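## Task

Unclip the 48V power supply from the rail and set it in the tray, leaving every other device still clipped onto the rail.

## Robot and tools

Robot: two arms, left_arm and right_arm, each with a parallel two-finger gripper and a wrist camera. In the scene frame the origin sits at table-top height, halfway between the arms' nominal bases; +x points out over the table, +z up, and left_arm is on the +y side (arm names do not match image sides). Calibrated bases: left_arm at (-0.021, +0.258, +0.018) m, right_arm at (+0.045, -0.233, +0.039) m, both turned only slightly about z. A camera stand is fixed behind the arms.

Frames: hand positions, quaternions, velocities and wrist camera poses in results are given in each arm's own base frame. Fixed cameras and the table use the scene frame. Motion offsets are along the axes of that arm's current Hand target. On the gripper, +z points along the fingers and the fingers open and close along y. end_effector_position is the point between the pads, roughly 1 cm short of the fingertips. Reported positions can be off by a few cm, more at long reach.

execute_actions(actions, cameras): actions is a list of actions; each action is a table of up to 15 rows, one row per 1/30 s step; if shorter, its last row is held until 15 steps pass. Every row has 14 numbers in [-1, 1]: left dx, dy, dz, rx, ry, rz, opening, then the same seven for right, always both arms. The six pose numbers are an offset from that arm's Hand target as it was when the action began (every row measured from that same start, not from the row before); 1.0 equals 0.6 m or 180 degrees, and rx, ry, rz form one rotation vector. Repeating an offset in a new action moves further. Sending all six zeros re-commands the current Hand target. Opening is absolute: +1 fully open (0.094 m), -1 closed. To keep a gripper unchanged, resend its present opening; a 0 means half open. Images appear only for an empty actions list or when cameras names them (["all"], [] for none). A misspelled camera name rejects the whole call.

move(target, speed, blend, opening_speed, grip_force, blocking, cameras): target is one 14-number row, laid out as above, or a list of up to 15 such rows; every row is an offset from the Hand targets at the move's start, not chained. The whole move runs at most 10 s. speed is the top path speed in m/s, 0.002 to 2.9 (default 0.25), rotation capped at twice that in rad/s; one value or one per target. blend (m) rounds corners of a list; 0 stops at each point. opening_speed sets how fast openings change, in units per second on the -1..1 scale, at least 0.2; use it slowly on fragile parts. grip_force is the per-pad limit in newtons, 10 to 50, one value or one per arm; it persists, and low values close slowly. blocking=false returns early while the move continues. Paths are straight lines and do not avoid obstacles or the other arm. The result adds a move: line, e.g. done, off_target, moving, held, fault, plus any limits (paced = pose clipped, held = steps withheld). done means within 10 mm and 2 degrees; neither done nor off_target proves contact or its absence.

wait(seconds 0 to 10): lets time pass with commands held; a running move continues. stop(): brakes a running move. zoom_image(camera, region): region [x0, y0, x1, y1] in pixels of that camera's latest image, each side at most 504; cameras are cam_head_left, cam_head_right, cam_high, cam_left_wrist, cam_right_wrist, all 896x504. read_manual(section) returns only licence text. finished_scene(scene) ends the current scene with its number; it is final, and after calling it nothing else should go in that reply.

Results: end_effector_position (m) and end_effector_quat_wxyz, Hand target (the last commanded pose after clipping, base for the next offsets), Tool commands, grip_measured (measured opening on the -1..1 scale; empty hands read slightly wide, a firm grip reads up to about 0.064 narrower than the part), Joint positions (last entry = opening in m), joint velocities (may be omitted when all are noise), joint torques (whole drive output, gravity included, with offset and noise; the first three wrap at ±28 N m), motor temperatures.

Behaviour: commanded orientation is clipped to 40 degrees from the measured one each step. Friction and gravity can leave the hand a few cm short; a fresh action, even zeros, requests the target again, or send the shortfall as an offset. A blocked arm keeps pushing until commanded back past its gripper. Grip force jumps to the limit once squeezed about 0.06 below first contact; release by commanding well above grip_measured. A wrist near the first joint axis can make small moves swing the arm.

Avoid: dropping parts or releasing them while moving, fast impacts or hard pushes against fixed or heavy things, anything falling or being left off the table, arms or grippers touching each other (one gripper closing on the other's fingers counts), strain on a wrist camera cable, and paths passing close to an arm's own base (go around it). Loose items may occasionally be nudged by outside pushes. Heat builds from holding loads, stretched poses or pushing at unreachable targets: 75 °C gives MOTOR HOT, 90 °C folds that arm away for the rest of the scene, 100 °C makes it go limp.

Each tool is called after "Call:" in YAML: its name, and indented under it one key for each argument.

## Session

Call:
execute_actions:
  actions: []

Call:
zoom_image:
  camera: "cam_head_left"
  region: [340, 150, 600, 300]

Call:
zoom_image:
  camera: "cam_high"
  region: [350, 200, 570, 380]

Scene clock: 0.00 s.
left_arm: end_effector_position=(+0.3897, +0.0394, +0.0965) grip_measured=+1.000 end_effector_quat_wxyz=(+0.573, -0.100, +0.803, +0.129) | right_arm: end_effector_position=(+0.3915, -0.0465, +0.1217) grip_measured=+1.000 end_effector_quat_wxyz=(+0.609, +0.102, +0.784, -0.066)
Joint positions: left_arm=[-0.086 1.562 0.365 0.852 -0.409 -0.044 0.094] | right_arm=[-0.028 1.48 0.345 0.877 0.203 0.074 0.094]
Joint velocities: within noise
Joint torques (N m): no reading
Motor temperatures (°C): left_arm=[32 32 41 36 29 30 30] | right_arm=[29 34 38 30 28 30 32]
Heat: left arm: 41 °C; right arm: 38 °C.
Hand target: left_arm +0.3933, +0.0396, +0.1061; +0.584, -0.104, +0.795, +0.128 | right_arm +0.3933, -0.0467, +0.1267; +0.614, +0.103, +0.780, -0.066
Tool commands: left_gripper/opening=+1.0 right_gripper/opening=+1.0

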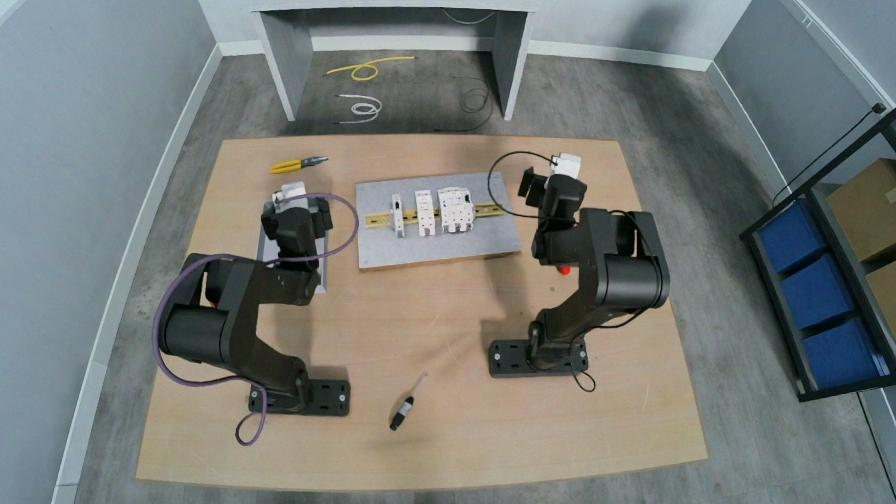

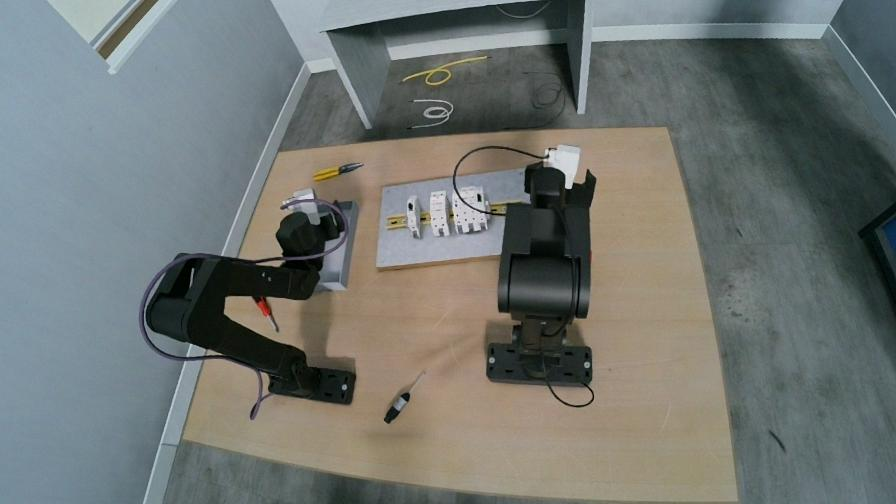

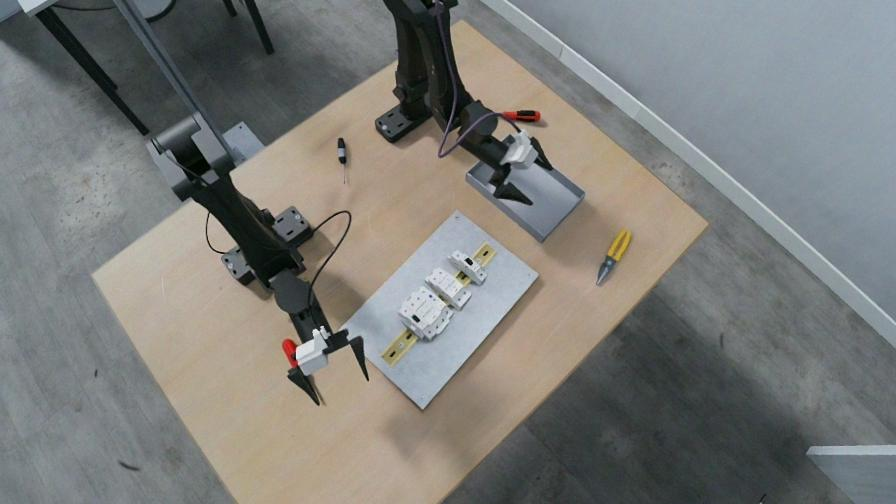

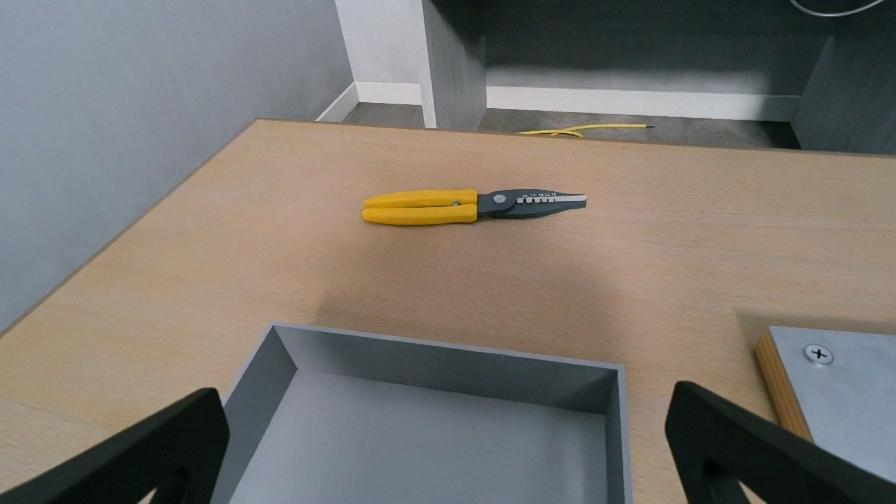

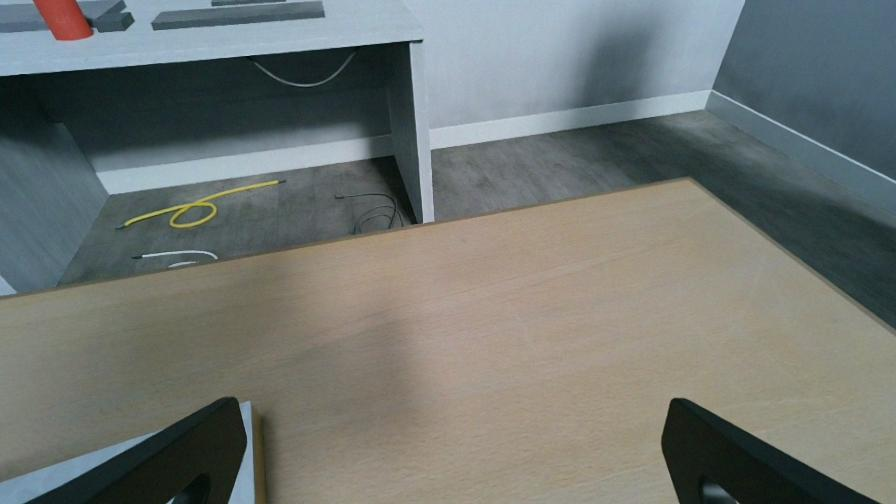

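Scaled by 1.938 from the camera's 896x504 image, which has a finer 1280x720 frame.

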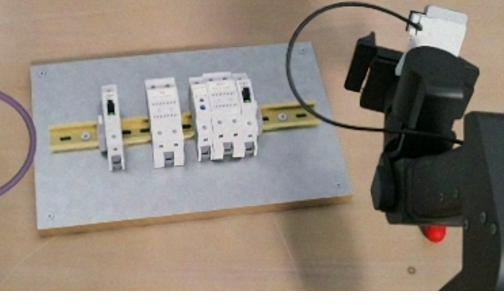

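Scaled by 2.291 from the camera's 896x504 image, which has a finer 1280x720 frame.

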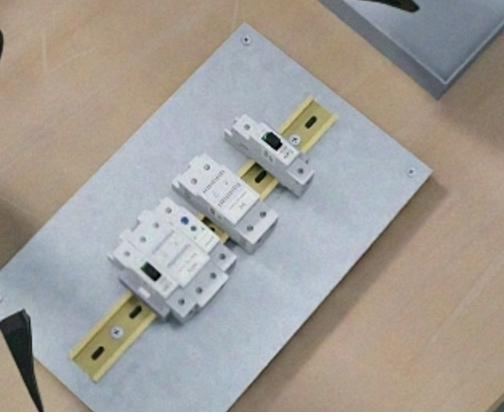

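Call:
move:
  target: [-0.142,-0.44,-0.317,0.1007,0.1787,0.035,1,0,0,0,0,0,0,1]
  cameras: ["cam_left_wrist","cam_high"]

Call:
zoom_image:
  camera: "cam_left_wrist"
  region: [250, 150, 700, 480]

Scene clock: 11.93 s.
left_arm: end_effector_position=(+0.3248, -0.2680, +0.2100) grip_measured=+1.000 end_effector_quat_wxyz=(+0.333, +0.009, +0.943, +0.007) | right_arm: end_effector_position=(+0.3915, -0.0465, +0.1217) grip_measured=+1.000 end_effector_quat_wxyz=(+0.609, +0.102, +0.784, -0.066)
Joint positions: left_arm=[-0.907 1.73 1.626 -1.012 -0.522 -0.764 0.094] | right_arm=[-0.028 1.48 0.345 0.877 0.203 0.074 0.094]
Joint torques (N m): left_arm=[0.13 -6.31 8.66 0.87 -0.31 -0.11] | right_arm=[-0.05 -4.15 6.56 1.7 0.01 -0.01]
Heat: left arm: 42 °C; right arm: 39 °C.
Hand target: left_arm +0.3298, -0.2704, +0.2201; +0.344, +0.000, +0.939, +0.000 | right_arm +0.3933, -0.0467, +0.1267; +0.614, +0.103, +0.780, -0.066
Off the commanded pose: left_arm 0.012 m, 2 deg | right_arm 0.005 m, 1 deg.
move: off_target (left_arm)
Images, in order (width x height): cam_high 896x504, cam_left_wrist 896x504.

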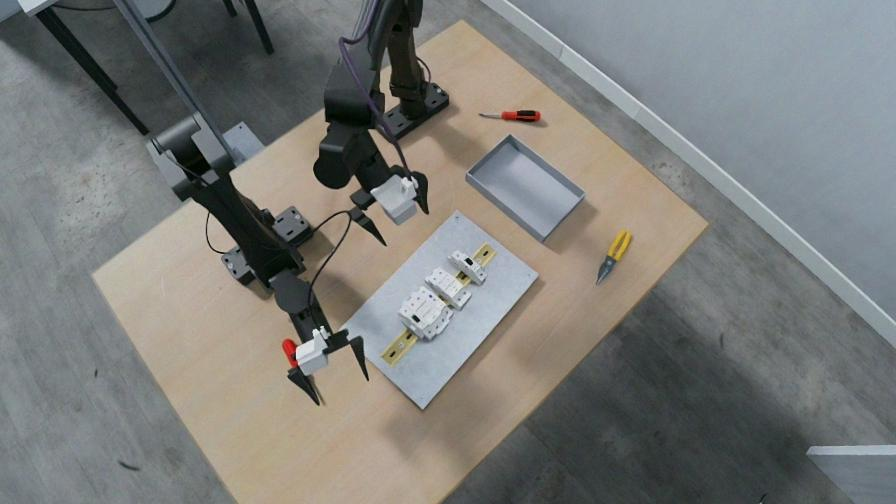

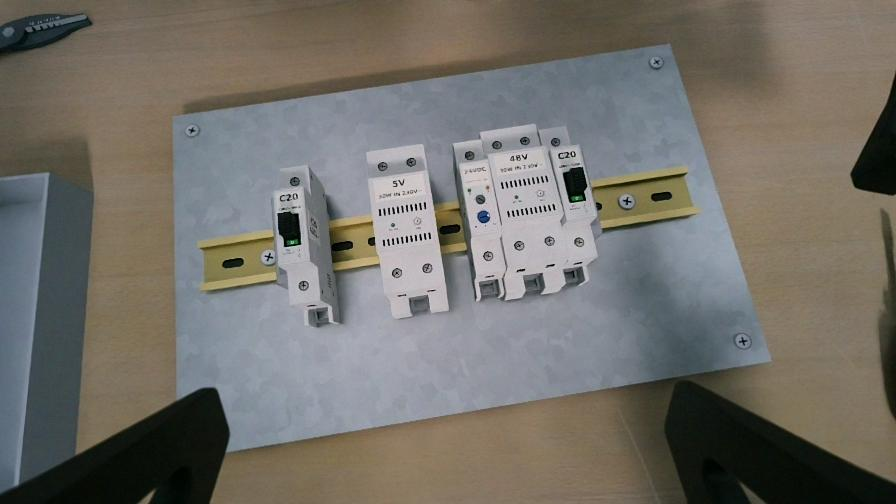

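Scaled by 1.120 from the camera's 896x504 image, which has a finer 1280x720 frame.

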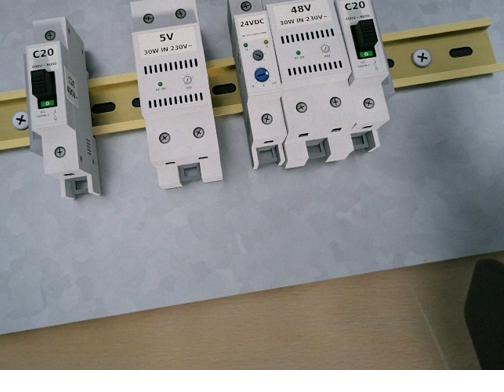

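Call:
move:
  target: [0.14,0.7,-0.118,0,0,0,1,0,0,0,0,0,0,1]

Call:
move:
  target: [0,0,0,0,0,0,1,-0.009,0.363,-0.16,-0.4007,0.2803,-0.5195,0.5]
  cameras: ["cam_right_wrist","cam_head_left"]

Scene clock: 58.83 s.
left_arm: end_effector_position=(+0.2154, +0.1479, +0.2078) grip_measured=+1.000 end_effector_quat_wxyz=(+0.327, -0.008, +0.945, -0.004) | right_arm: end_effector_position=(+0.3915, -0.0465, +0.1217) grip_measured=+1.000 end_effector_quat_wxyz=(+0.609, +0.102, +0.784, -0.066)
Joint positions: left_arm=[0.953 1.126 1.113 -1.133 0.529 0.821 0.094] | right_arm=[-0.028 1.48 0.345 0.877 0.203 0.074 0.094]
Joint torques (N m): left_arm=[0.59 -1.83 8.47 0.81 0.49 0.09] | right_arm=[-0.03 -4.12 6.57 1.7 0.01 -0.01]
Motor temperatures (°C): left_arm=[32 34 43 38 29 30 30] | right_arm=[29 34 39 35 28 30 32]
Heat: left arm: 43 °C; right arm: 39 °C.
Hand target: left_arm +0.2199, +0.1495, +0.2201; +0.344, +0.000, +0.939, +0.000 | right_arm +0.3933, -0.0467, +0.1267; +0.614, +0.103, +0.780, -0.066
Off the commanded pose: left_arm 0.013 m, 2 deg | right_arm 0.005 m, 1 deg.
move: off_target (left_arm)

Scene clock: 64.13 s.
left_arm: end_effector_position=(+0.2154, +0.1478, +0.2078) grip_measured=+1.000 end_effector_quat_wxyz=(+0.327, -0.007, +0.945, -0.004) | right_arm: end_effector_position=(+0.3539, +0.1838, +0.1571) grip_measured=+0.502 end_effector_quat_wxyz=(-0.005, +0.750, -0.661, +0.001)
Joint positions: left_arm=[0.953 1.126 1.113 -1.133 0.529 0.821 0.094] | right_arm=[0.476 2.092 2.092 -1.561 -0.002 -1.221 0.071]
Joint torques (N m): left_arm=[0.59 -1.83 8.49 0.84 0.5 0.08] | right_arm=[0.36 -7.45 9.72 -0.25 -0.01 -0.07]
Heat: left arm: 43 °C; right arm: 40 °C.
Hand target: left_arm +0.2199, +0.1495, +0.2200; +0.344, +0.000, +0.939, +0.000 | right_arm +0.3565, +0.1863, +0.1597; +0.000, +0.754, -0.657, +0.001
Off the commanded pose: left_arm 0.013 m, 2 deg | right_arm 0.004 m, 1 deg.
joint sent to its limit (right arm) — joint 4 (wrist pitch), lower limit. The joint targets still meet the commanded pose.
move: off_target (left_arm)
Images, in order (width x height): cam_head_left 896x504, cam_right_wrist 896x504.

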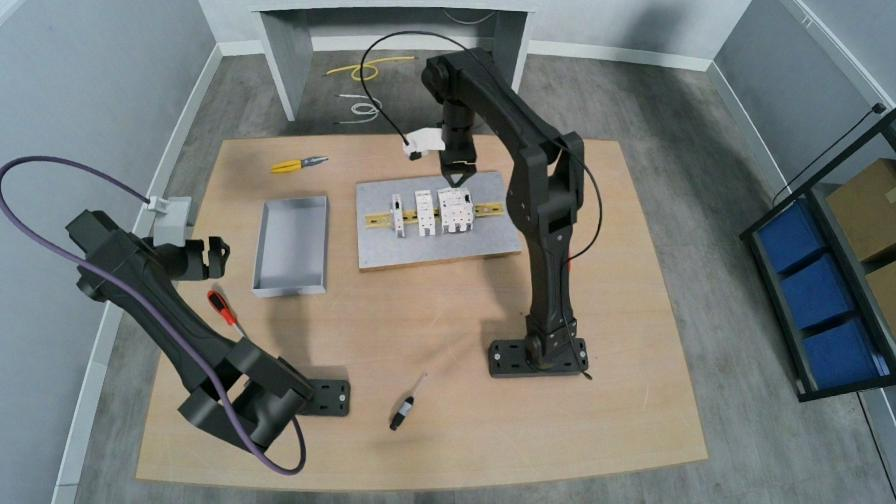

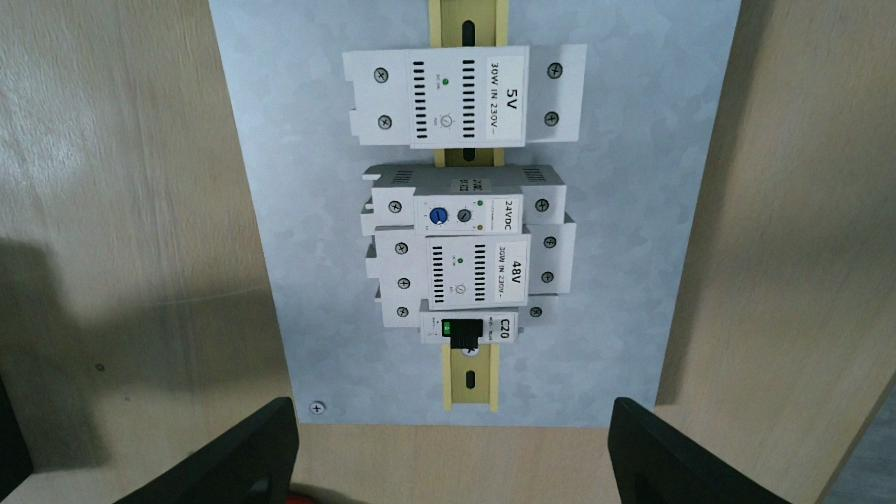

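Call:
move:
  target: [0,0,0,0,0,0,1,0.03,-0.017,0.165,0,0,0,0.5]
  speed: 0.15
  cameras: ["cam_right_wrist"]

Scene clock: 69.33 s.
left_arm: end_effector_position=(+0.2154, +0.1478, +0.2078) grip_measured=+1.000 end_effector_quat_wxyz=(+0.327, -0.007, +0.945, -0.004) | right_arm: end_effector_position=(+0.3700, +0.1725, +0.0692) grip_measured=+0.502 end_effector_quat_wxyz=(-0.007, +0.753, -0.658, +0.003)
Joint positions: left_arm=[0.953 1.126 1.113 -1.133 0.529 0.821 0.094] | right_arm=[0.434 2.101 1.755 -1.208 0 -1.271 0.071]
Joint torques (N m): left_arm=[0.61 -1.83 8.47 0.84 0.51 0.07] | right_arm=[-0.46 -7.79 5.41 0.06 -0.04 -0.09]
Heat: left arm: 43 °C; right arm: 40 °C.
Hand target: left_arm +0.2199, +0.1495, +0.2200; +0.344, +0.000, +0.939, +0.000 | right_arm +0.3690, +0.1696, +0.0606; +0.001, +0.754, -0.657, +0.000
Off the commanded pose: left_arm 0.013 m, 2 deg | right_arm 0.009 m, 1 deg.
move: off_target (left_arm)
Images, in order (width x height): cam_right_wrist 896x504.

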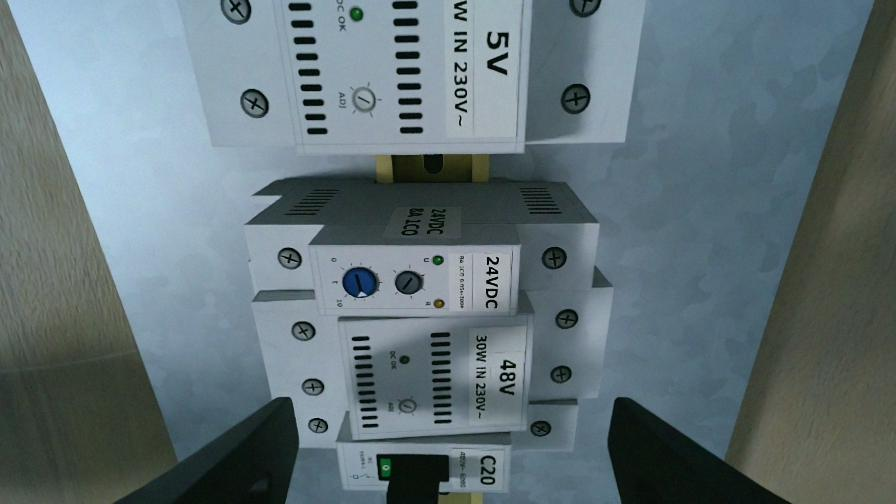

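Call:
move:
  target: [0,0,0,0,0,0,1,-0.001,0.009,0.035,0,0,0,0.5]
  speed: 0.06

Call:
move:
  target: [0,0,0,0,0,0,1,0,0,0,0,0,0,-0.25]
  opening_speed: 0.5
  cameras: ["cam_right_wrist"]

Scene clock: 72.93 s.
left_arm: end_effector_position=(+0.2154, +0.1478, +0.2078) grip_measured=+1.000 end_effector_quat_wxyz=(+0.327, -0.007, +0.945, -0.004) | right_arm: end_effector_position=(+0.3631, +0.1694, +0.0487) grip_measured=+0.502 end_effector_quat_wxyz=(+0.001, +0.753, -0.658, +0.000)
Joint positions: left_arm=[0.953 1.126 1.113 -1.133 0.529 0.821 0.094] | right_arm=[0.434 2.101 1.673 -1.144 0 -1.271 0.071]
Joint torques (N m): left_arm=[0.61 -1.84 8.49 0.84 0.5 0.07] | right_arm=[-0.01 -8.25 4.41 0.28 -0.06 -0.03]
Heat: left arm: 44 °C; right arm: 40 °C.
Hand target: left_arm +0.2199, +0.1495, +0.2200; +0.344, +0.000, +0.939, +0.000 | right_arm +0.3636, +0.1695, +0.0396; +0.001, +0.754, -0.657, +0.000
Off the commanded pose: left_arm 0.013 m, 2 deg | right_arm 0.009 m, 0 deg.
move: off_target (left_arm)

Scene clock: 74.63 s.
left_arm: end_effector_position=(+0.2154, +0.1478, +0.2078) grip_measured=+1.000 end_effector_quat_wxyz=(+0.327, -0.007, +0.945, -0.004) | right_arm: end_effector_position=(+0.3662, +0.1708, +0.0487) grip_measured=-0.045 end_effector_quat_wxyz=(-0.005, +0.753, -0.658, +0.002)
Joint positions: left_arm=[0.953 1.126 1.113 -1.133 0.529 0.821 0.094] | right_arm=[0.434 2.101 1.673 -1.131 0 -1.271 0.045]
Joint torques (N m): left_arm=[0.61 -1.83 8.49 0.84 0.5 0.07] | right_arm=[-0.01 -8.09 4.44 0.16 -0.04 -0.02]
Heat: left arm: 44 °C; right arm: 40 °C.
Hand target: left_arm +0.2199, +0.1495, +0.2200; +0.344, +0.000, +0.939, +0.000 | right_arm +0.3635, +0.1695, +0.0396; +0.001, +0.754, -0.657, +0.000
Off the commanded pose: left_arm 0.013 m, 2 deg | right_arm 0.010 m, 1 deg.
move: off_target (left_arm)
Images, in order (width x height): cam_right_wrist 896x504.

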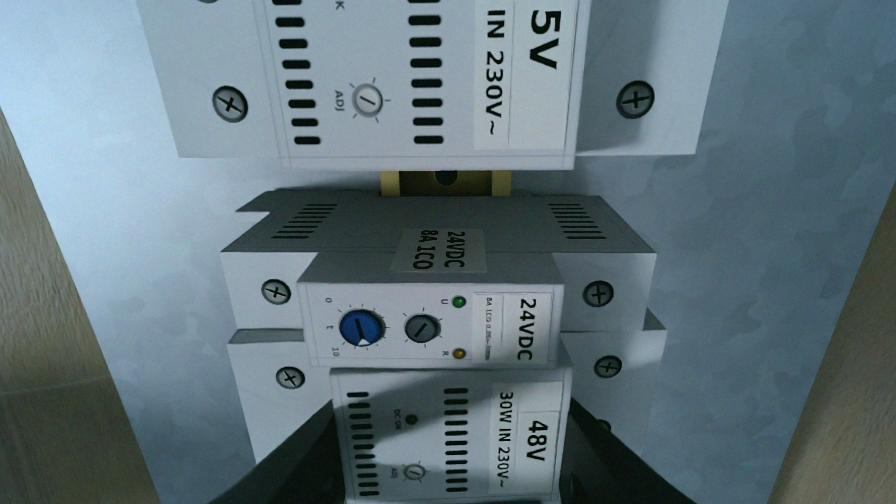

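Call:
move:
  target: [0,0,0,0,0,0,1,0,-0.013,-0.012,-0.067,0,0,-0.3]
  speed: 0.06
  cameras: ["cam_right_wrist"]

Scene clock: 78.90 s.
left_arm: end_effector_position=(+0.2154, +0.1478, +0.2078) grip_measured=+1.000 end_effector_quat_wxyz=(+0.327, -0.007, +0.945, -0.004) | right_arm: end_effector_position=(+0.3732, +0.1713, +0.0501) grip_measured=-0.045 end_effector_quat_wxyz=(+0.070, +0.751, -0.654, -0.054)
Joint positions: left_arm=[0.953 1.126 1.113 -1.133 0.529 0.821 0.094] | right_arm=[0.411 2.332 2.04 -1.452 -0.037 -1.301 0.045]
Joint torques (N m): left_arm=[0.61 -1.83 8.49 0.84 0.5 0.07] | right_arm=[-0.69 -8.02 8.79 -0.76 -0.27 -0.08]
Heat: left arm: 44 °C; right arm: 40 °C.
Hand target: left_arm +0.2199, +0.1495, +0.2200; +0.344, +0.000, +0.939, +0.000 | right_arm +0.3713, +0.1704, +0.0468; +0.080, +0.749, -0.654, -0.069
Off the commanded pose: left_arm 0.013 m, 2 deg | right_arm 0.004 m, 2 deg.
move: off_target (left_arm)
Images, in order (width x height): cam_right_wrist 896x504.

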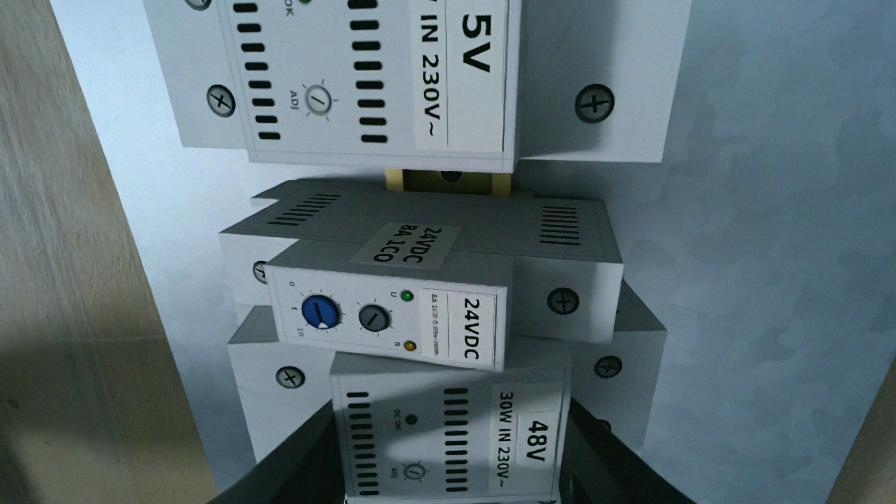

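Call:
move:
  target: [0,0,0,0,0,0,1,0,-0.026,-0.012,0,0,0,-0.3]
  speed: 0.04
  cameras: ["cam_right_wrist"]

Scene clock: 82.07 s.
left_arm: end_effector_position=(+0.2154, +0.1478, +0.2078) grip_measured=+1.000 end_effector_quat_wxyz=(+0.327, -0.007, +0.945, -0.004) | right_arm: end_effector_position=(+0.3858, +0.1727, +0.0509) grip_measured=-0.045 end_effector_quat_wxyz=(+0.079, +0.750, -0.654, -0.060)
Joint positions: left_arm=[0.953 1.126 1.113 -1.133 0.529 0.821 0.094] | right_arm=[0.402 2.427 2.206 -1.546 -0.039 -1.31 0.045]
Joint torques (N m): left_arm=[0.61 -1.83 8.49 0.84 0.51 0.07] | right_arm=[-0.7 -8.88 9.4 -0.68 -0.23 -0.09]
Heat: left arm: 44 °C; right arm: 40 °C.
Hand target: left_arm +0.2199, +0.1495, +0.2200; +0.344, +0.000, +0.939, +0.000 | right_arm +0.3879, +0.1728, +0.0507; +0.080, +0.749, -0.654, -0.069
Off the commanded pose: left_arm 0.013 m, 2 deg | right_arm 0.002 m, 1 deg.
move: off_target (left_arm)
Images, in order (width x height): cam_right_wrist 896x504.

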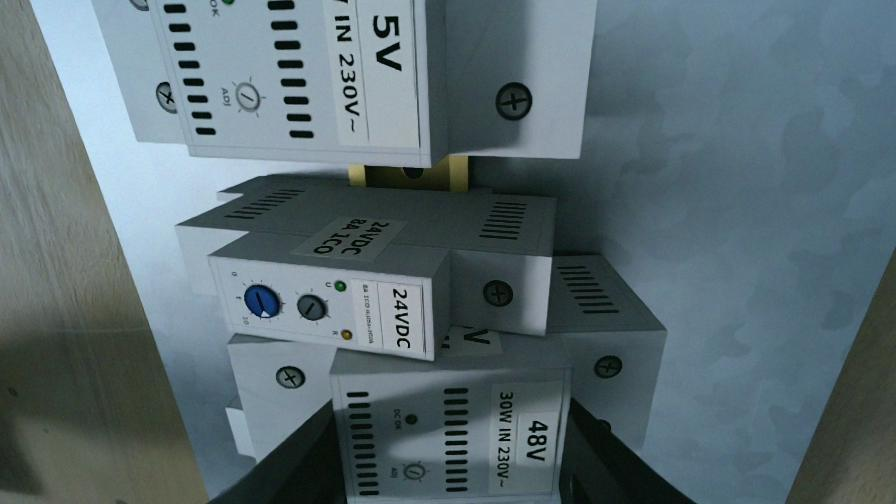

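Call:
move:
  target:
    - [0,0,0,0,0,0,1,0,0.01,-0.049,0.025,0,0,-0.3]
    - [0,0,0,0,0,0,1,0,0.099,-0.15,0.067,0,0,-0.3]
  speed: [0.06,0.1]
  cameras: ["cam_right_wrist","cam_head_left"]

Scene clock: 87.83 s.
left_arm: end_effector_position=(+0.2154, +0.1478, +0.2078) grip_measured=+1.000 end_effector_quat_wxyz=(+0.327, -0.007, +0.945, -0.004) | right_arm: end_effector_position=(+0.3540, +0.1678, +0.1425) grip_measured=-0.045 end_effector_quat_wxyz=(+0.007, +0.754, -0.657, -0.004)
Joint positions: left_arm=[0.953 1.126 1.113 -1.133 0.529 0.821 0.094] | right_arm=[0.439 2.075 2.007 -1.519 -0.002 -1.268 0.045]
Joint torques (N m): left_arm=[0.61 -1.83 8.47 0.84 0.5 0.07] | right_arm=[0.53 -10.99 5.24 -0.15 0 0.09]
Heat: left arm: 44 °C; right arm: 40 °C.
Hand target: left_arm +0.2199, +0.1495, +0.2200; +0.344, +0.000, +0.939, +0.000 | right_arm +0.3490, +0.1676, +0.1511; +0.000, +0.754, -0.657, +0.000
Off the commanded pose: left_arm 0.013 m, 2 deg | right_arm 0.010 m, 1 deg.
move: off_target (left_arm)
Images, in order (width x height): cam_head_left 896x504, cam_right_wrist 896x504.

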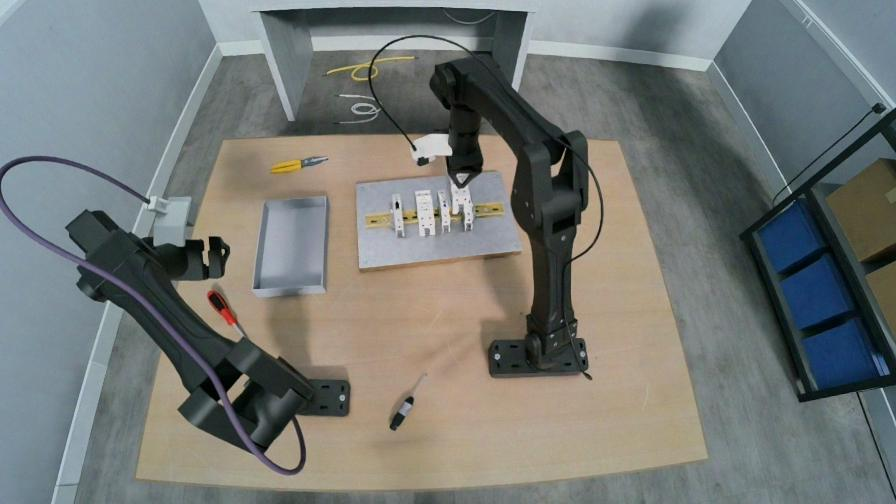

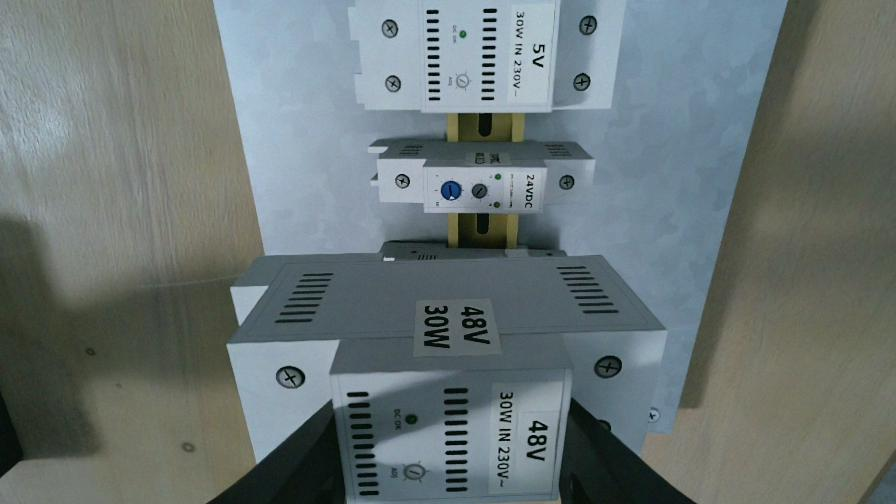

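Call:
move:
  target:
    - [0,0,0,0,0,0,1,-0.207,0.308,0,0,0,0,-0.3]
    - [0,0,0,0,0,0,1,-0.207,0.308,0.18,0,0,0,-0.3]
  speed: [0.2,0.1]
  cameras: ["cam_right_wrist","cam_head_left"]

Scene clock: 99.73 s.
left_arm: end_effector_position=(+0.2154, +0.1478, +0.2078) grip_measured=+1.000 end_effector_quat_wxyz=(+0.327, -0.007, +0.945, -0.004) | right_arm: end_effector_position=(+0.1497, +0.2662, +0.0473) grip_measured=-0.045 end_effector_quat_wxyz=(-0.002, +0.756, -0.655, +0.000)
Joint positions: left_arm=[0.953 1.126 1.113 -1.133 0.529 0.821 0.094] | right_arm=[1.056 1.745 1.178 -1.001 0.001 -0.657 0.045]
Joint torques (N m): left_arm=[0.61 -1.83 8.49 0.85 0.51 0.07] | right_arm=[0.01 -5.53 5.37 0.06 -0.06 0.06]
Heat: left arm: 44 °C; right arm: 39 °C.
Hand target: left_arm +0.2199, +0.1495, +0.2200; +0.344, +0.000, +0.939, +0.000 | right_arm +0.1490, +0.2653, +0.0429; +0.001, +0.754, -0.657, +0.000
Off the commanded pose: left_arm 0.013 m, 2 deg | right_arm 0.004 m, 0 deg.
move: off_target (left_arm)
Images, in order (width x height): cam_head_left 896x504, cam_right_wrist 896x504.

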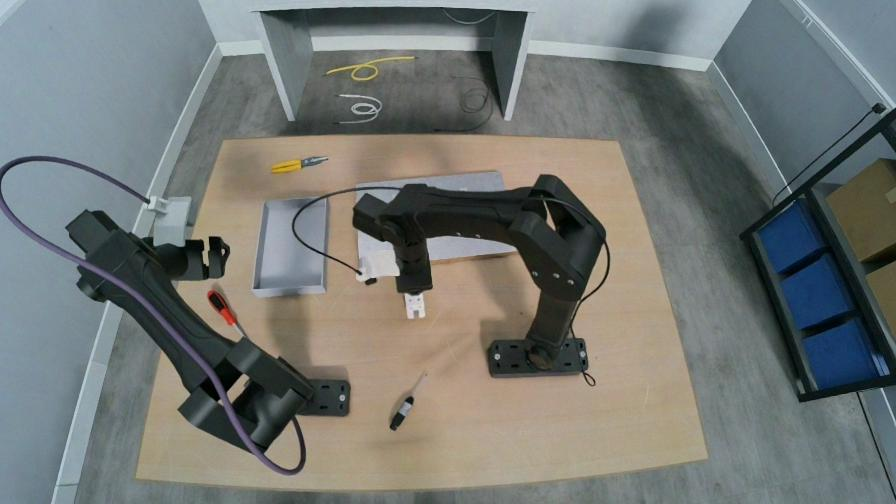

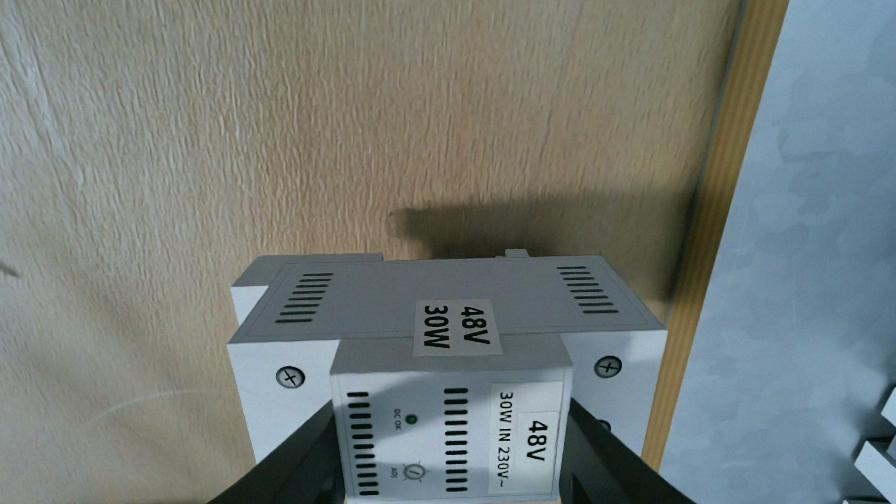

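Call:
move:
  target:
    - [0,0,0,0,0,0,1,0,0.03,0.012,0,0,0,-0.3]
    - [0,0,0,0,0,0,1,0,0.03,0.035,0,0,0,-0.3]
  speed: [0.06,0.02]

Call:
move:
  target: [0,0,0,0,0,0,1,0,0,0.01,0,0,0,-0.3]
  speed: 0.02
  cameras: ["cam_right_wrist"]

Scene clock: 104.20 s.
left_arm: end_effector_position=(+0.2154, +0.1478, +0.2078) grip_measured=+1.000 end_effector_quat_wxyz=(+0.327, -0.007, +0.945, -0.004) | right_arm: end_effector_position=(+0.1331, +0.2619, +0.0254) grip_measured=-0.045 end_effector_quat_wxyz=(+0.004, +0.753, -0.658, +0.002)
Joint positions: left_arm=[0.953 1.126 1.113 -1.133 0.529 0.821 0.094] | right_arm=[1.098 1.745 1.085 -0.919 0.001 -0.608 0.045]
Joint torques (N m): left_arm=[0.61 -1.83 8.49 0.85 0.51 0.07] | right_arm=[0.55 -5.82 4.72 0.15 -0.06 0.07]
Heat: left arm: 44 °C; right arm: 39 °C.
Hand target: left_arm +0.2199, +0.1495, +0.2200; +0.344, +0.000, +0.939, +0.000 | right_arm +0.1313, +0.2628, +0.0219; +0.001, +0.754, -0.657, +0.001
Off the commanded pose: left_arm 0.013 m, 2 deg | right_arm 0.004 m, 0 deg.
move: off_target (left_arm)

Scene clock: 104.90 s.
left_arm: end_effector_position=(+0.2154, +0.1478, +0.2078) grip_measured=+1.000 end_effector_quat_wxyz=(+0.327, -0.007, +0.945, -0.004) | right_arm: end_effector_position=(+0.1331, +0.2619, +0.0250) grip_measured=-0.045 end_effector_quat_wxyz=(+0.004, +0.753, -0.658, +0.002)
Joint positions: left_arm=[0.953 1.126 1.113 -1.133 0.529 0.821 0.094] | right_arm=[1.098 1.745 1.083 -0.917 0.001 -0.608 0.045]
Joint torques (N m): left_arm=[0.61 -1.84 8.49 0.84 0.5 0.07] | right_arm=[0.51 -5.15 3.66 0.39 -0.06 0.06]
Heat: left arm: 44 °C; right arm: 39 °C.
Hand target: left_arm +0.2199, +0.1495, +0.2200; +0.344, +0.000, +0.939, +0.000 | right_arm +0.1313, +0.2629, +0.0159; +0.000, +0.754, -0.657, +0.000
Off the commanded pose: left_arm 0.013 m, 2 deg | right_arm 0.009 m, 0 deg.
move: off_target (left_arm)
Images, in order (width x height): cam_right_wrist 896x504.

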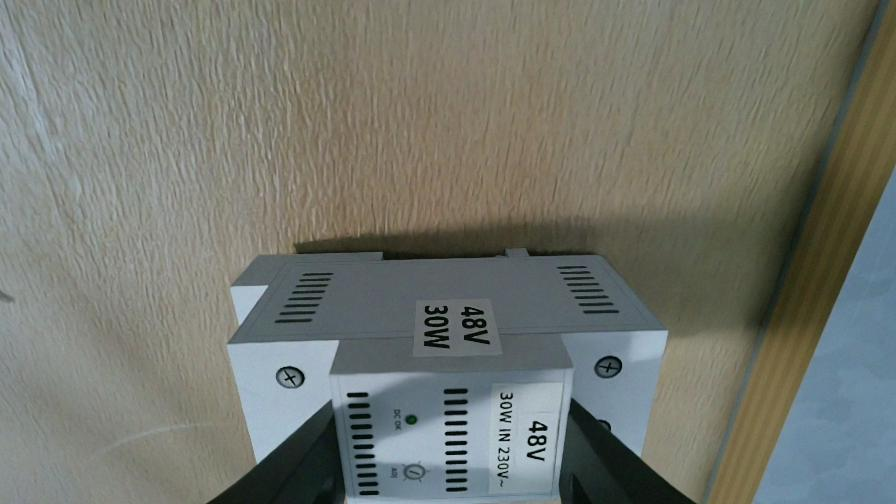

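Call:
move:
  target:
    - [0,0,0,0,0,0,1,0,0,-0.01,0,0,0,-0.25]
    - [0,0,0,0,0,0,1,0,0,-0.01,0,0,0,0.4]
  speed: 0.05
  opening_speed: 0.6

Call:
move:
  target:
    - [0,0,0,0,0,0,1,0,0,-0.25,0,0,0,0.4]
    - [0,0,0,0,0,0,1,0.463,-0.189,-0.25,0,0,0,0.4]
  speed: [0.12,0.25]

Call:
move:
  target:
    - [-0.149,-0.317,0.082,0.08,0.09,0.218,1,0,0,0,0,0,0,0.4]
    - [0.122,-0.619,0.093,0.16,0.183,0.4365,0.5,0,0,0,0,0,0,0.4]
  cameras: ["cam_left_wrist","cam_head_left"]

Scene clock: 120.10 s.
left_arm: end_effector_position=(+0.2154, +0.1478, +0.2078) grip_measured=+1.000 end_effector_quat_wxyz=(+0.327, -0.007, +0.945, -0.004) | right_arm: end_effector_position=(+0.1339, +0.2635, +0.0250) grip_measured=+0.398 end_effector_quat_wxyz=(+0.000, +0.753, -0.658, +0.001)
Joint positions: left_arm=[0.953 1.126 1.113 -1.133 0.529 0.821 0.094] | right_arm=[1.098 1.745 1.083 -0.91 0.001 -0.608 0.066]
Joint torques (N m): left_arm=[0.61 -1.83 8.49 0.85 0.51 0.07] | right_arm=[0.51 -5.83 4.86 0.08 -0.06 0.06]
Heat: left arm: 45 °C; right arm: 38 °C.
Hand target: left_arm +0.2199, +0.1495, +0.2200; +0.344, +0.000, +0.939, +0.000 | right_arm +0.1313, +0.2629, +0.0219; +0.000, +0.754, -0.657, +0.000
Off the commanded pose: left_arm 0.013 m, 2 deg | right_arm 0.004 m, 0 deg.
move: off_target (left_arm)

Scene clock: 124.07 s.
left_arm: end_effector_position=(+0.2154, +0.1478, +0.2078) grip_measured=+1.000 end_effector_quat_wxyz=(+0.327, -0.007, +0.945, -0.004) | right_arm: end_effector_position=(+0.2761, +0.0021, +0.1666) grip_measured=+0.398 end_effector_quat_wxyz=(+0.009, +0.753, -0.658, +0.000)
Joint positions: left_arm=[0.953 1.126 1.113 -1.133 0.529 0.821 0.094] | right_arm=[0.014 1.607 1.504 -1.48 0.015 -1.69 0.066]
Joint torques (N m): left_arm=[0.61 -1.83 8.49 0.84 0.5 0.07] | right_arm=[-0.57 -4.33 9.77 -0.22 -0.19 -0.1]
Heat: left arm: 45 °C; right arm: 39 °C.
Hand target: left_arm +0.2199, +0.1495, +0.2200; +0.344, +0.000, +0.939, +0.000 | right_arm +0.2814, +0.0033, +0.1723; +0.000, +0.754, -0.657, +0.000
Off the commanded pose: left_arm 0.013 m, 2 deg | right_arm 0.008 m, 1 deg.
move: off_target (left_arm)

Scene clock: 128.70 s.
left_arm: end_effector_position=(+0.1953, -0.2167, +0.1252) grip_measured=+0.502 end_effector_quat_wxyz=(-0.015, +0.659, +0.752, +0.001) | right_arm: end_effector_position=(+0.2761, +0.0021, +0.1666) grip_measured=+0.398 end_effector_quat_wxyz=(+0.009, +0.753, -0.658, +0.000)
Joint positions: left_arm=[-0.84 1.673 1.411 -1.338 0.001 0.6 0.071] | right_arm=[0.014 1.607 1.504 -1.48 0.015 -1.691 0.066]
Joint torques (N m): left_arm=[-0.05 -5.81 6.94 0.27 0.02 -0.05] | right_arm=[-0.46 -4.37 9.74 -0.23 -0.19 -0.09]
Heat: left arm: 44 °C; right arm: 39 °C.
Hand target: left_arm +0.2001, -0.2218, +0.1301; +0.000, +0.657, +0.753, +0.000 | right_arm +0.2814, +0.0033, +0.1723; +0.000, +0.754, -0.657, +0.000
Off the commanded pose: left_arm 0.008 m, 2 deg | right_arm 0.008 m, 1 deg.
move: done
Images, in order (width x height): cam_head_left 896x504, cam_left_wrist 896x504.

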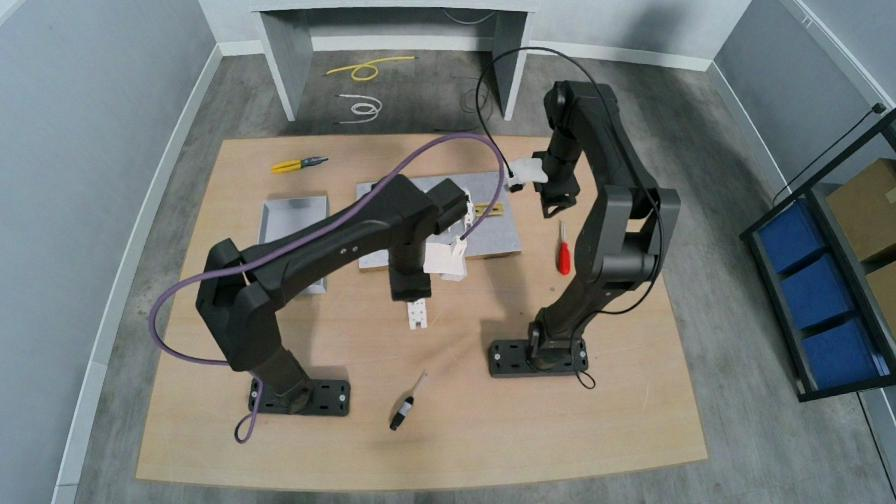

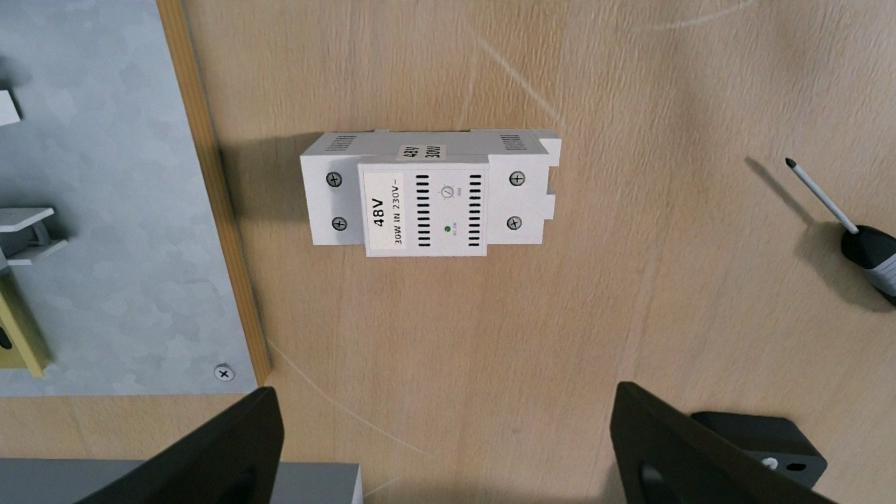

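Call:
move:
  target: [-0.023,0.015,0.083,0,0,0,0.5,0,0,0,0,0,0,0.4]
  speed: 0.12
  cameras: ["cam_left_wrist"]

Scene clock: 133.97 s.
left_arm: end_effector_position=(+0.2090, -0.2320, +0.0806) grip_measured=+0.502 end_effector_quat_wxyz=(-0.006, +0.659, +0.752, +0.000) | right_arm: end_effector_position=(+0.2761, +0.0021, +0.1666) grip_measured=+0.398 end_effector_quat_wxyz=(+0.009, +0.753, -0.658, +0.000)
Joint positions: left_arm=[-0.84 1.753 1.325 -1.155 0.001 0.599 0.071] | right_arm=[0.014 1.607 1.504 -1.48 0.015 -1.691 0.066]
Joint torques (N m): left_arm=[-0.16 -6.27 5.29 0.34 0.02 -0.04] | right_arm=[-0.46 -4.34 9.78 -0.22 -0.19 -0.08]
Heat: left arm: 44 °C; right arm: 39 °C.
Hand target: left_arm +0.2108, -0.2343, +0.0803; +0.000, +0.658, +0.753, +0.000 | right_arm +0.2814, +0.0033, +0.1723; +0.000, +0.754, -0.657, +0.000
Off the commanded pose: left_arm 0.003 m, 1 deg | right_arm 0.008 m, 1 deg.
move: done
Images, in order (width x height): cam_left_wrist 896x504.

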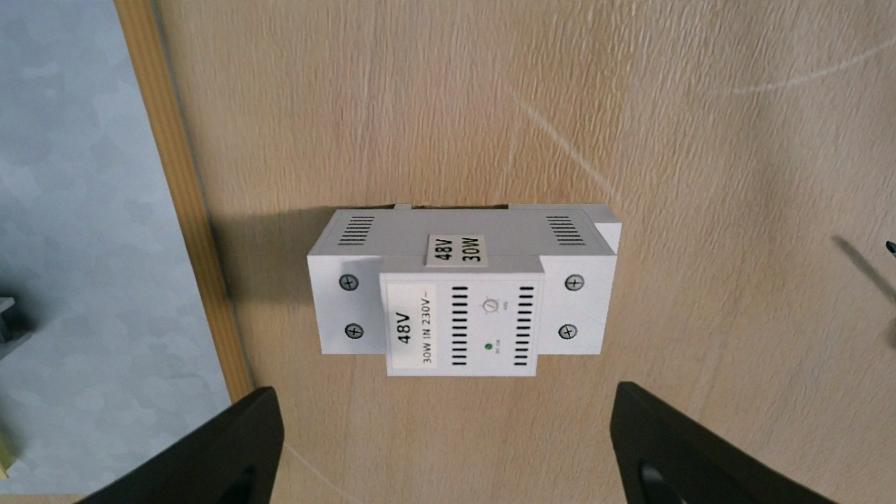

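Call:
move:
  target: [0.005,-0.006,0.058,0,0,0,0.5,0,0,0,0,0,0,0.4]
  speed: 0.08
  cameras: ["cam_left_wrist"]

Scene clock: 138.50 s.
left_arm: end_effector_position=(+0.2062, -0.2289, +0.0468) grip_measured=+0.502 end_effector_quat_wxyz=(-0.005, +0.657, +0.753, +0.000) | right_arm: end_effector_position=(+0.2761, +0.0021, +0.1666) grip_measured=+0.398 end_effector_quat_wxyz=(+0.009, +0.753, -0.658, +0.000)
Joint positions: left_arm=[-0.84 1.767 1.204 -1.017 0.001 0.595 0.071] | right_arm=[0.014 1.607 1.504 -1.48 0.015 -1.691 0.066]
Joint torques (N m): left_arm=[-0.57 -6.05 5.05 0.36 0.02 -0.04] | right_arm=[-0.47 -4.33 9.76 -0.23 -0.2 -0.09]
Heat: left arm: 44 °C; right arm: 39 °C.
Hand target: left_arm +0.2068, -0.2318, +0.0455; +0.000, +0.658, +0.753, +0.000 | right_arm +0.2814, +0.0033, +0.1723; +0.000, +0.754, -0.657, +0.000
Off the commanded pose: left_arm 0.003 m, 1 deg | right_arm 0.008 m, 1 deg.
move: done
Images, in order (width x height): cam_left_wrist 896x504.

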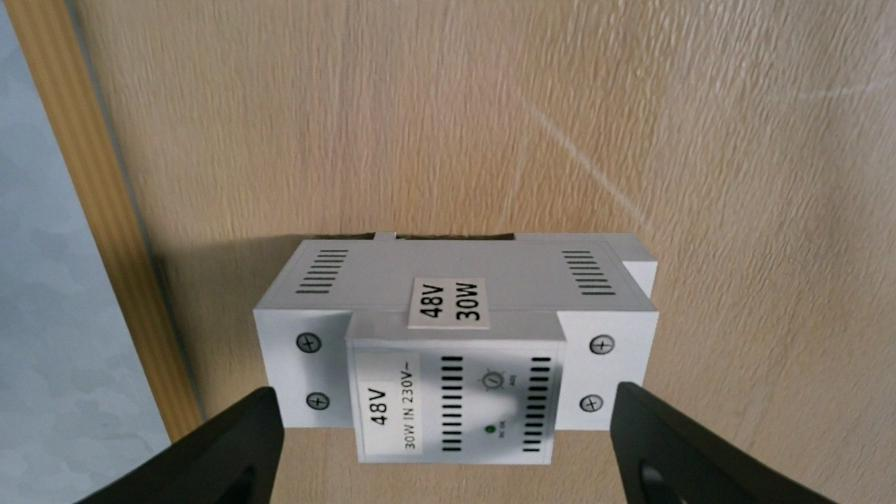

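Call:
move:
  target:
    - [0.001,-0.002,0.0285,0,0,0,0.5,0,0,0,0,0,0,0.4]
    - [0.001,-0.002,0.0285,0,0,0,-0.3,0,0,0,0,0,0,0.4]
  speed: 0.05
  opening_speed: 0.5
  cameras: ["cam_left_wrist"]

Scene clock: 143.90 s.
left_arm: end_effector_position=(+0.2050, -0.2293, +0.0336) grip_measured=-0.052 end_effector_quat_wxyz=(-0.003, +0.657, +0.753, -0.001) | right_arm: end_effector_position=(+0.2761, +0.0021, +0.1666) grip_measured=+0.398 end_effector_quat_wxyz=(+0.009, +0.753, -0.658, +0.000)
Joint positions: left_arm=[-0.842 1.78 1.163 -0.96 0.004 0.593 0.045] | right_arm=[0.014 1.607 1.504 -1.48 0.015 -1.691 0.066]
Joint torques (N m): left_arm=[-0.53 -5.61 4.29 0.48 0 -0.04] | right_arm=[-0.46 -4.34 9.76 -0.22 -0.2 -0.09]
Heat: left arm: 43 °C; right arm: 39 °C.
Hand target: left_arm +0.2055, -0.2314, +0.0284; +0.000, +0.657, +0.753, +0.000 | right_arm +0.2814, +0.0033, +0.1723; +0.000, +0.754, -0.657, +0.000
Off the commanded pose: left_arm 0.006 m, 0 deg | right_arm 0.008 m, 1 deg.
move: done
Images, in order (width x height): cam_left_wrist 896x504.

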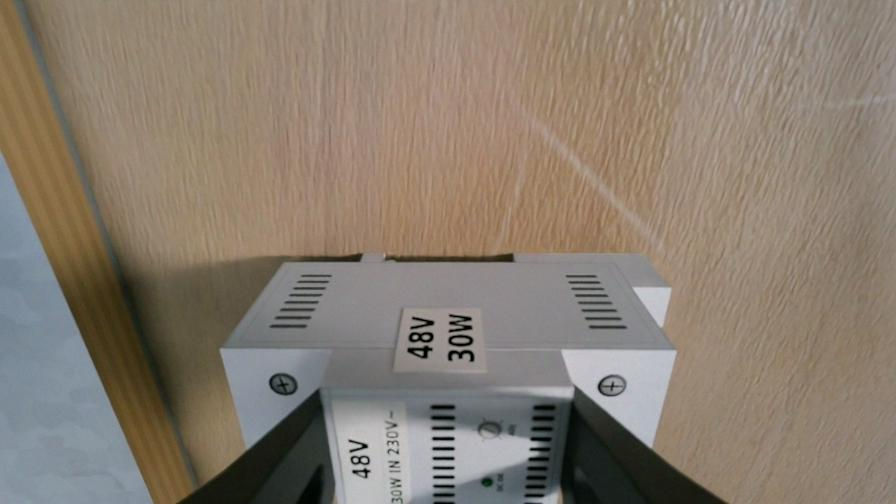

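Call:
move:
  target:
    - [0,0,-0.217,0,0,0,-0.3,0,0,0,0,0,0,0.4]
    - [0.465,0.291,-0.217,0,0,0,-0.3,0,0,0,0,0,0,0.4]
  speed: [0.12,0.2]
  cameras: ["cam_left_wrist","cam_head_left"]

Scene clock: 153.87 s.
left_arm: end_effector_position=(+0.3363, +0.0716, +0.1509) grip_measured=-0.052 end_effector_quat_wxyz=(-0.010, +0.653, +0.757, -0.003) | right_arm: end_effector_position=(+0.2761, +0.0021, +0.1666) grip_measured=+0.398 end_effector_quat_wxyz=(+0.009, +0.753, -0.658, +0.000)
Joint positions: left_arm=[0.2 1.871 1.753 -1.47 -0.012 1.623 0.045] | right_arm=[0.014 1.607 1.504 -1.48 0.015 -1.691 0.066]
Joint torques (N m): left_arm=[-0.4 -7.02 8.1 0.08 0.12 0.07] | right_arm=[-0.47 -4.36 9.76 -0.22 -0.2 -0.08]
Heat: left arm: 43 °C; right arm: 39 °C.
Hand target: left_arm +0.3408, +0.0688, +0.1584; +0.000, +0.657, +0.753, +0.000 | right_arm +0.2814, +0.0033, +0.1723; +0.000, +0.754, -0.657, +0.000
Off the commanded pose: left_arm 0.009 m, 1 deg | right_arm 0.008 m, 1 deg.
move: done
Images, in order (width x height): cam_head_left 896x504, cam_left_wrist 896x504.

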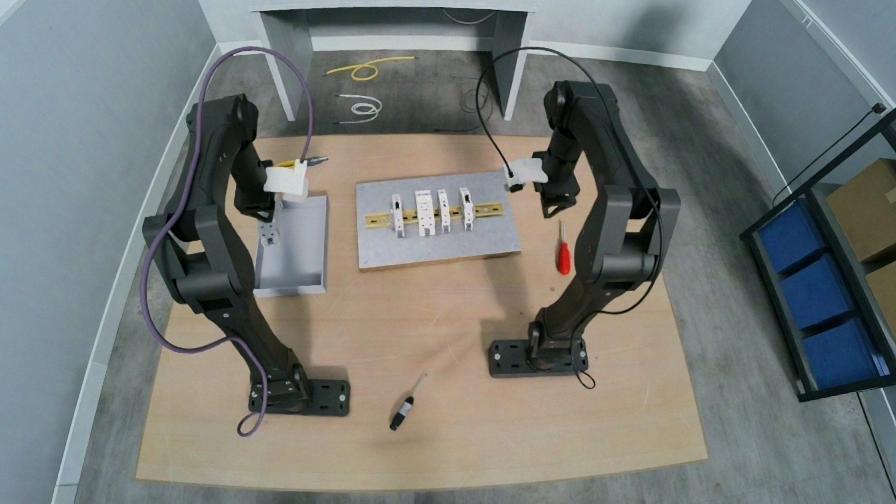

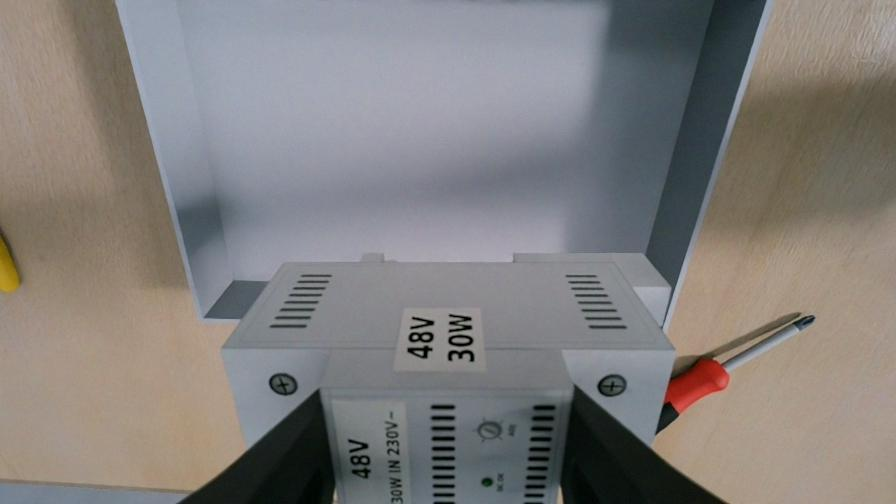

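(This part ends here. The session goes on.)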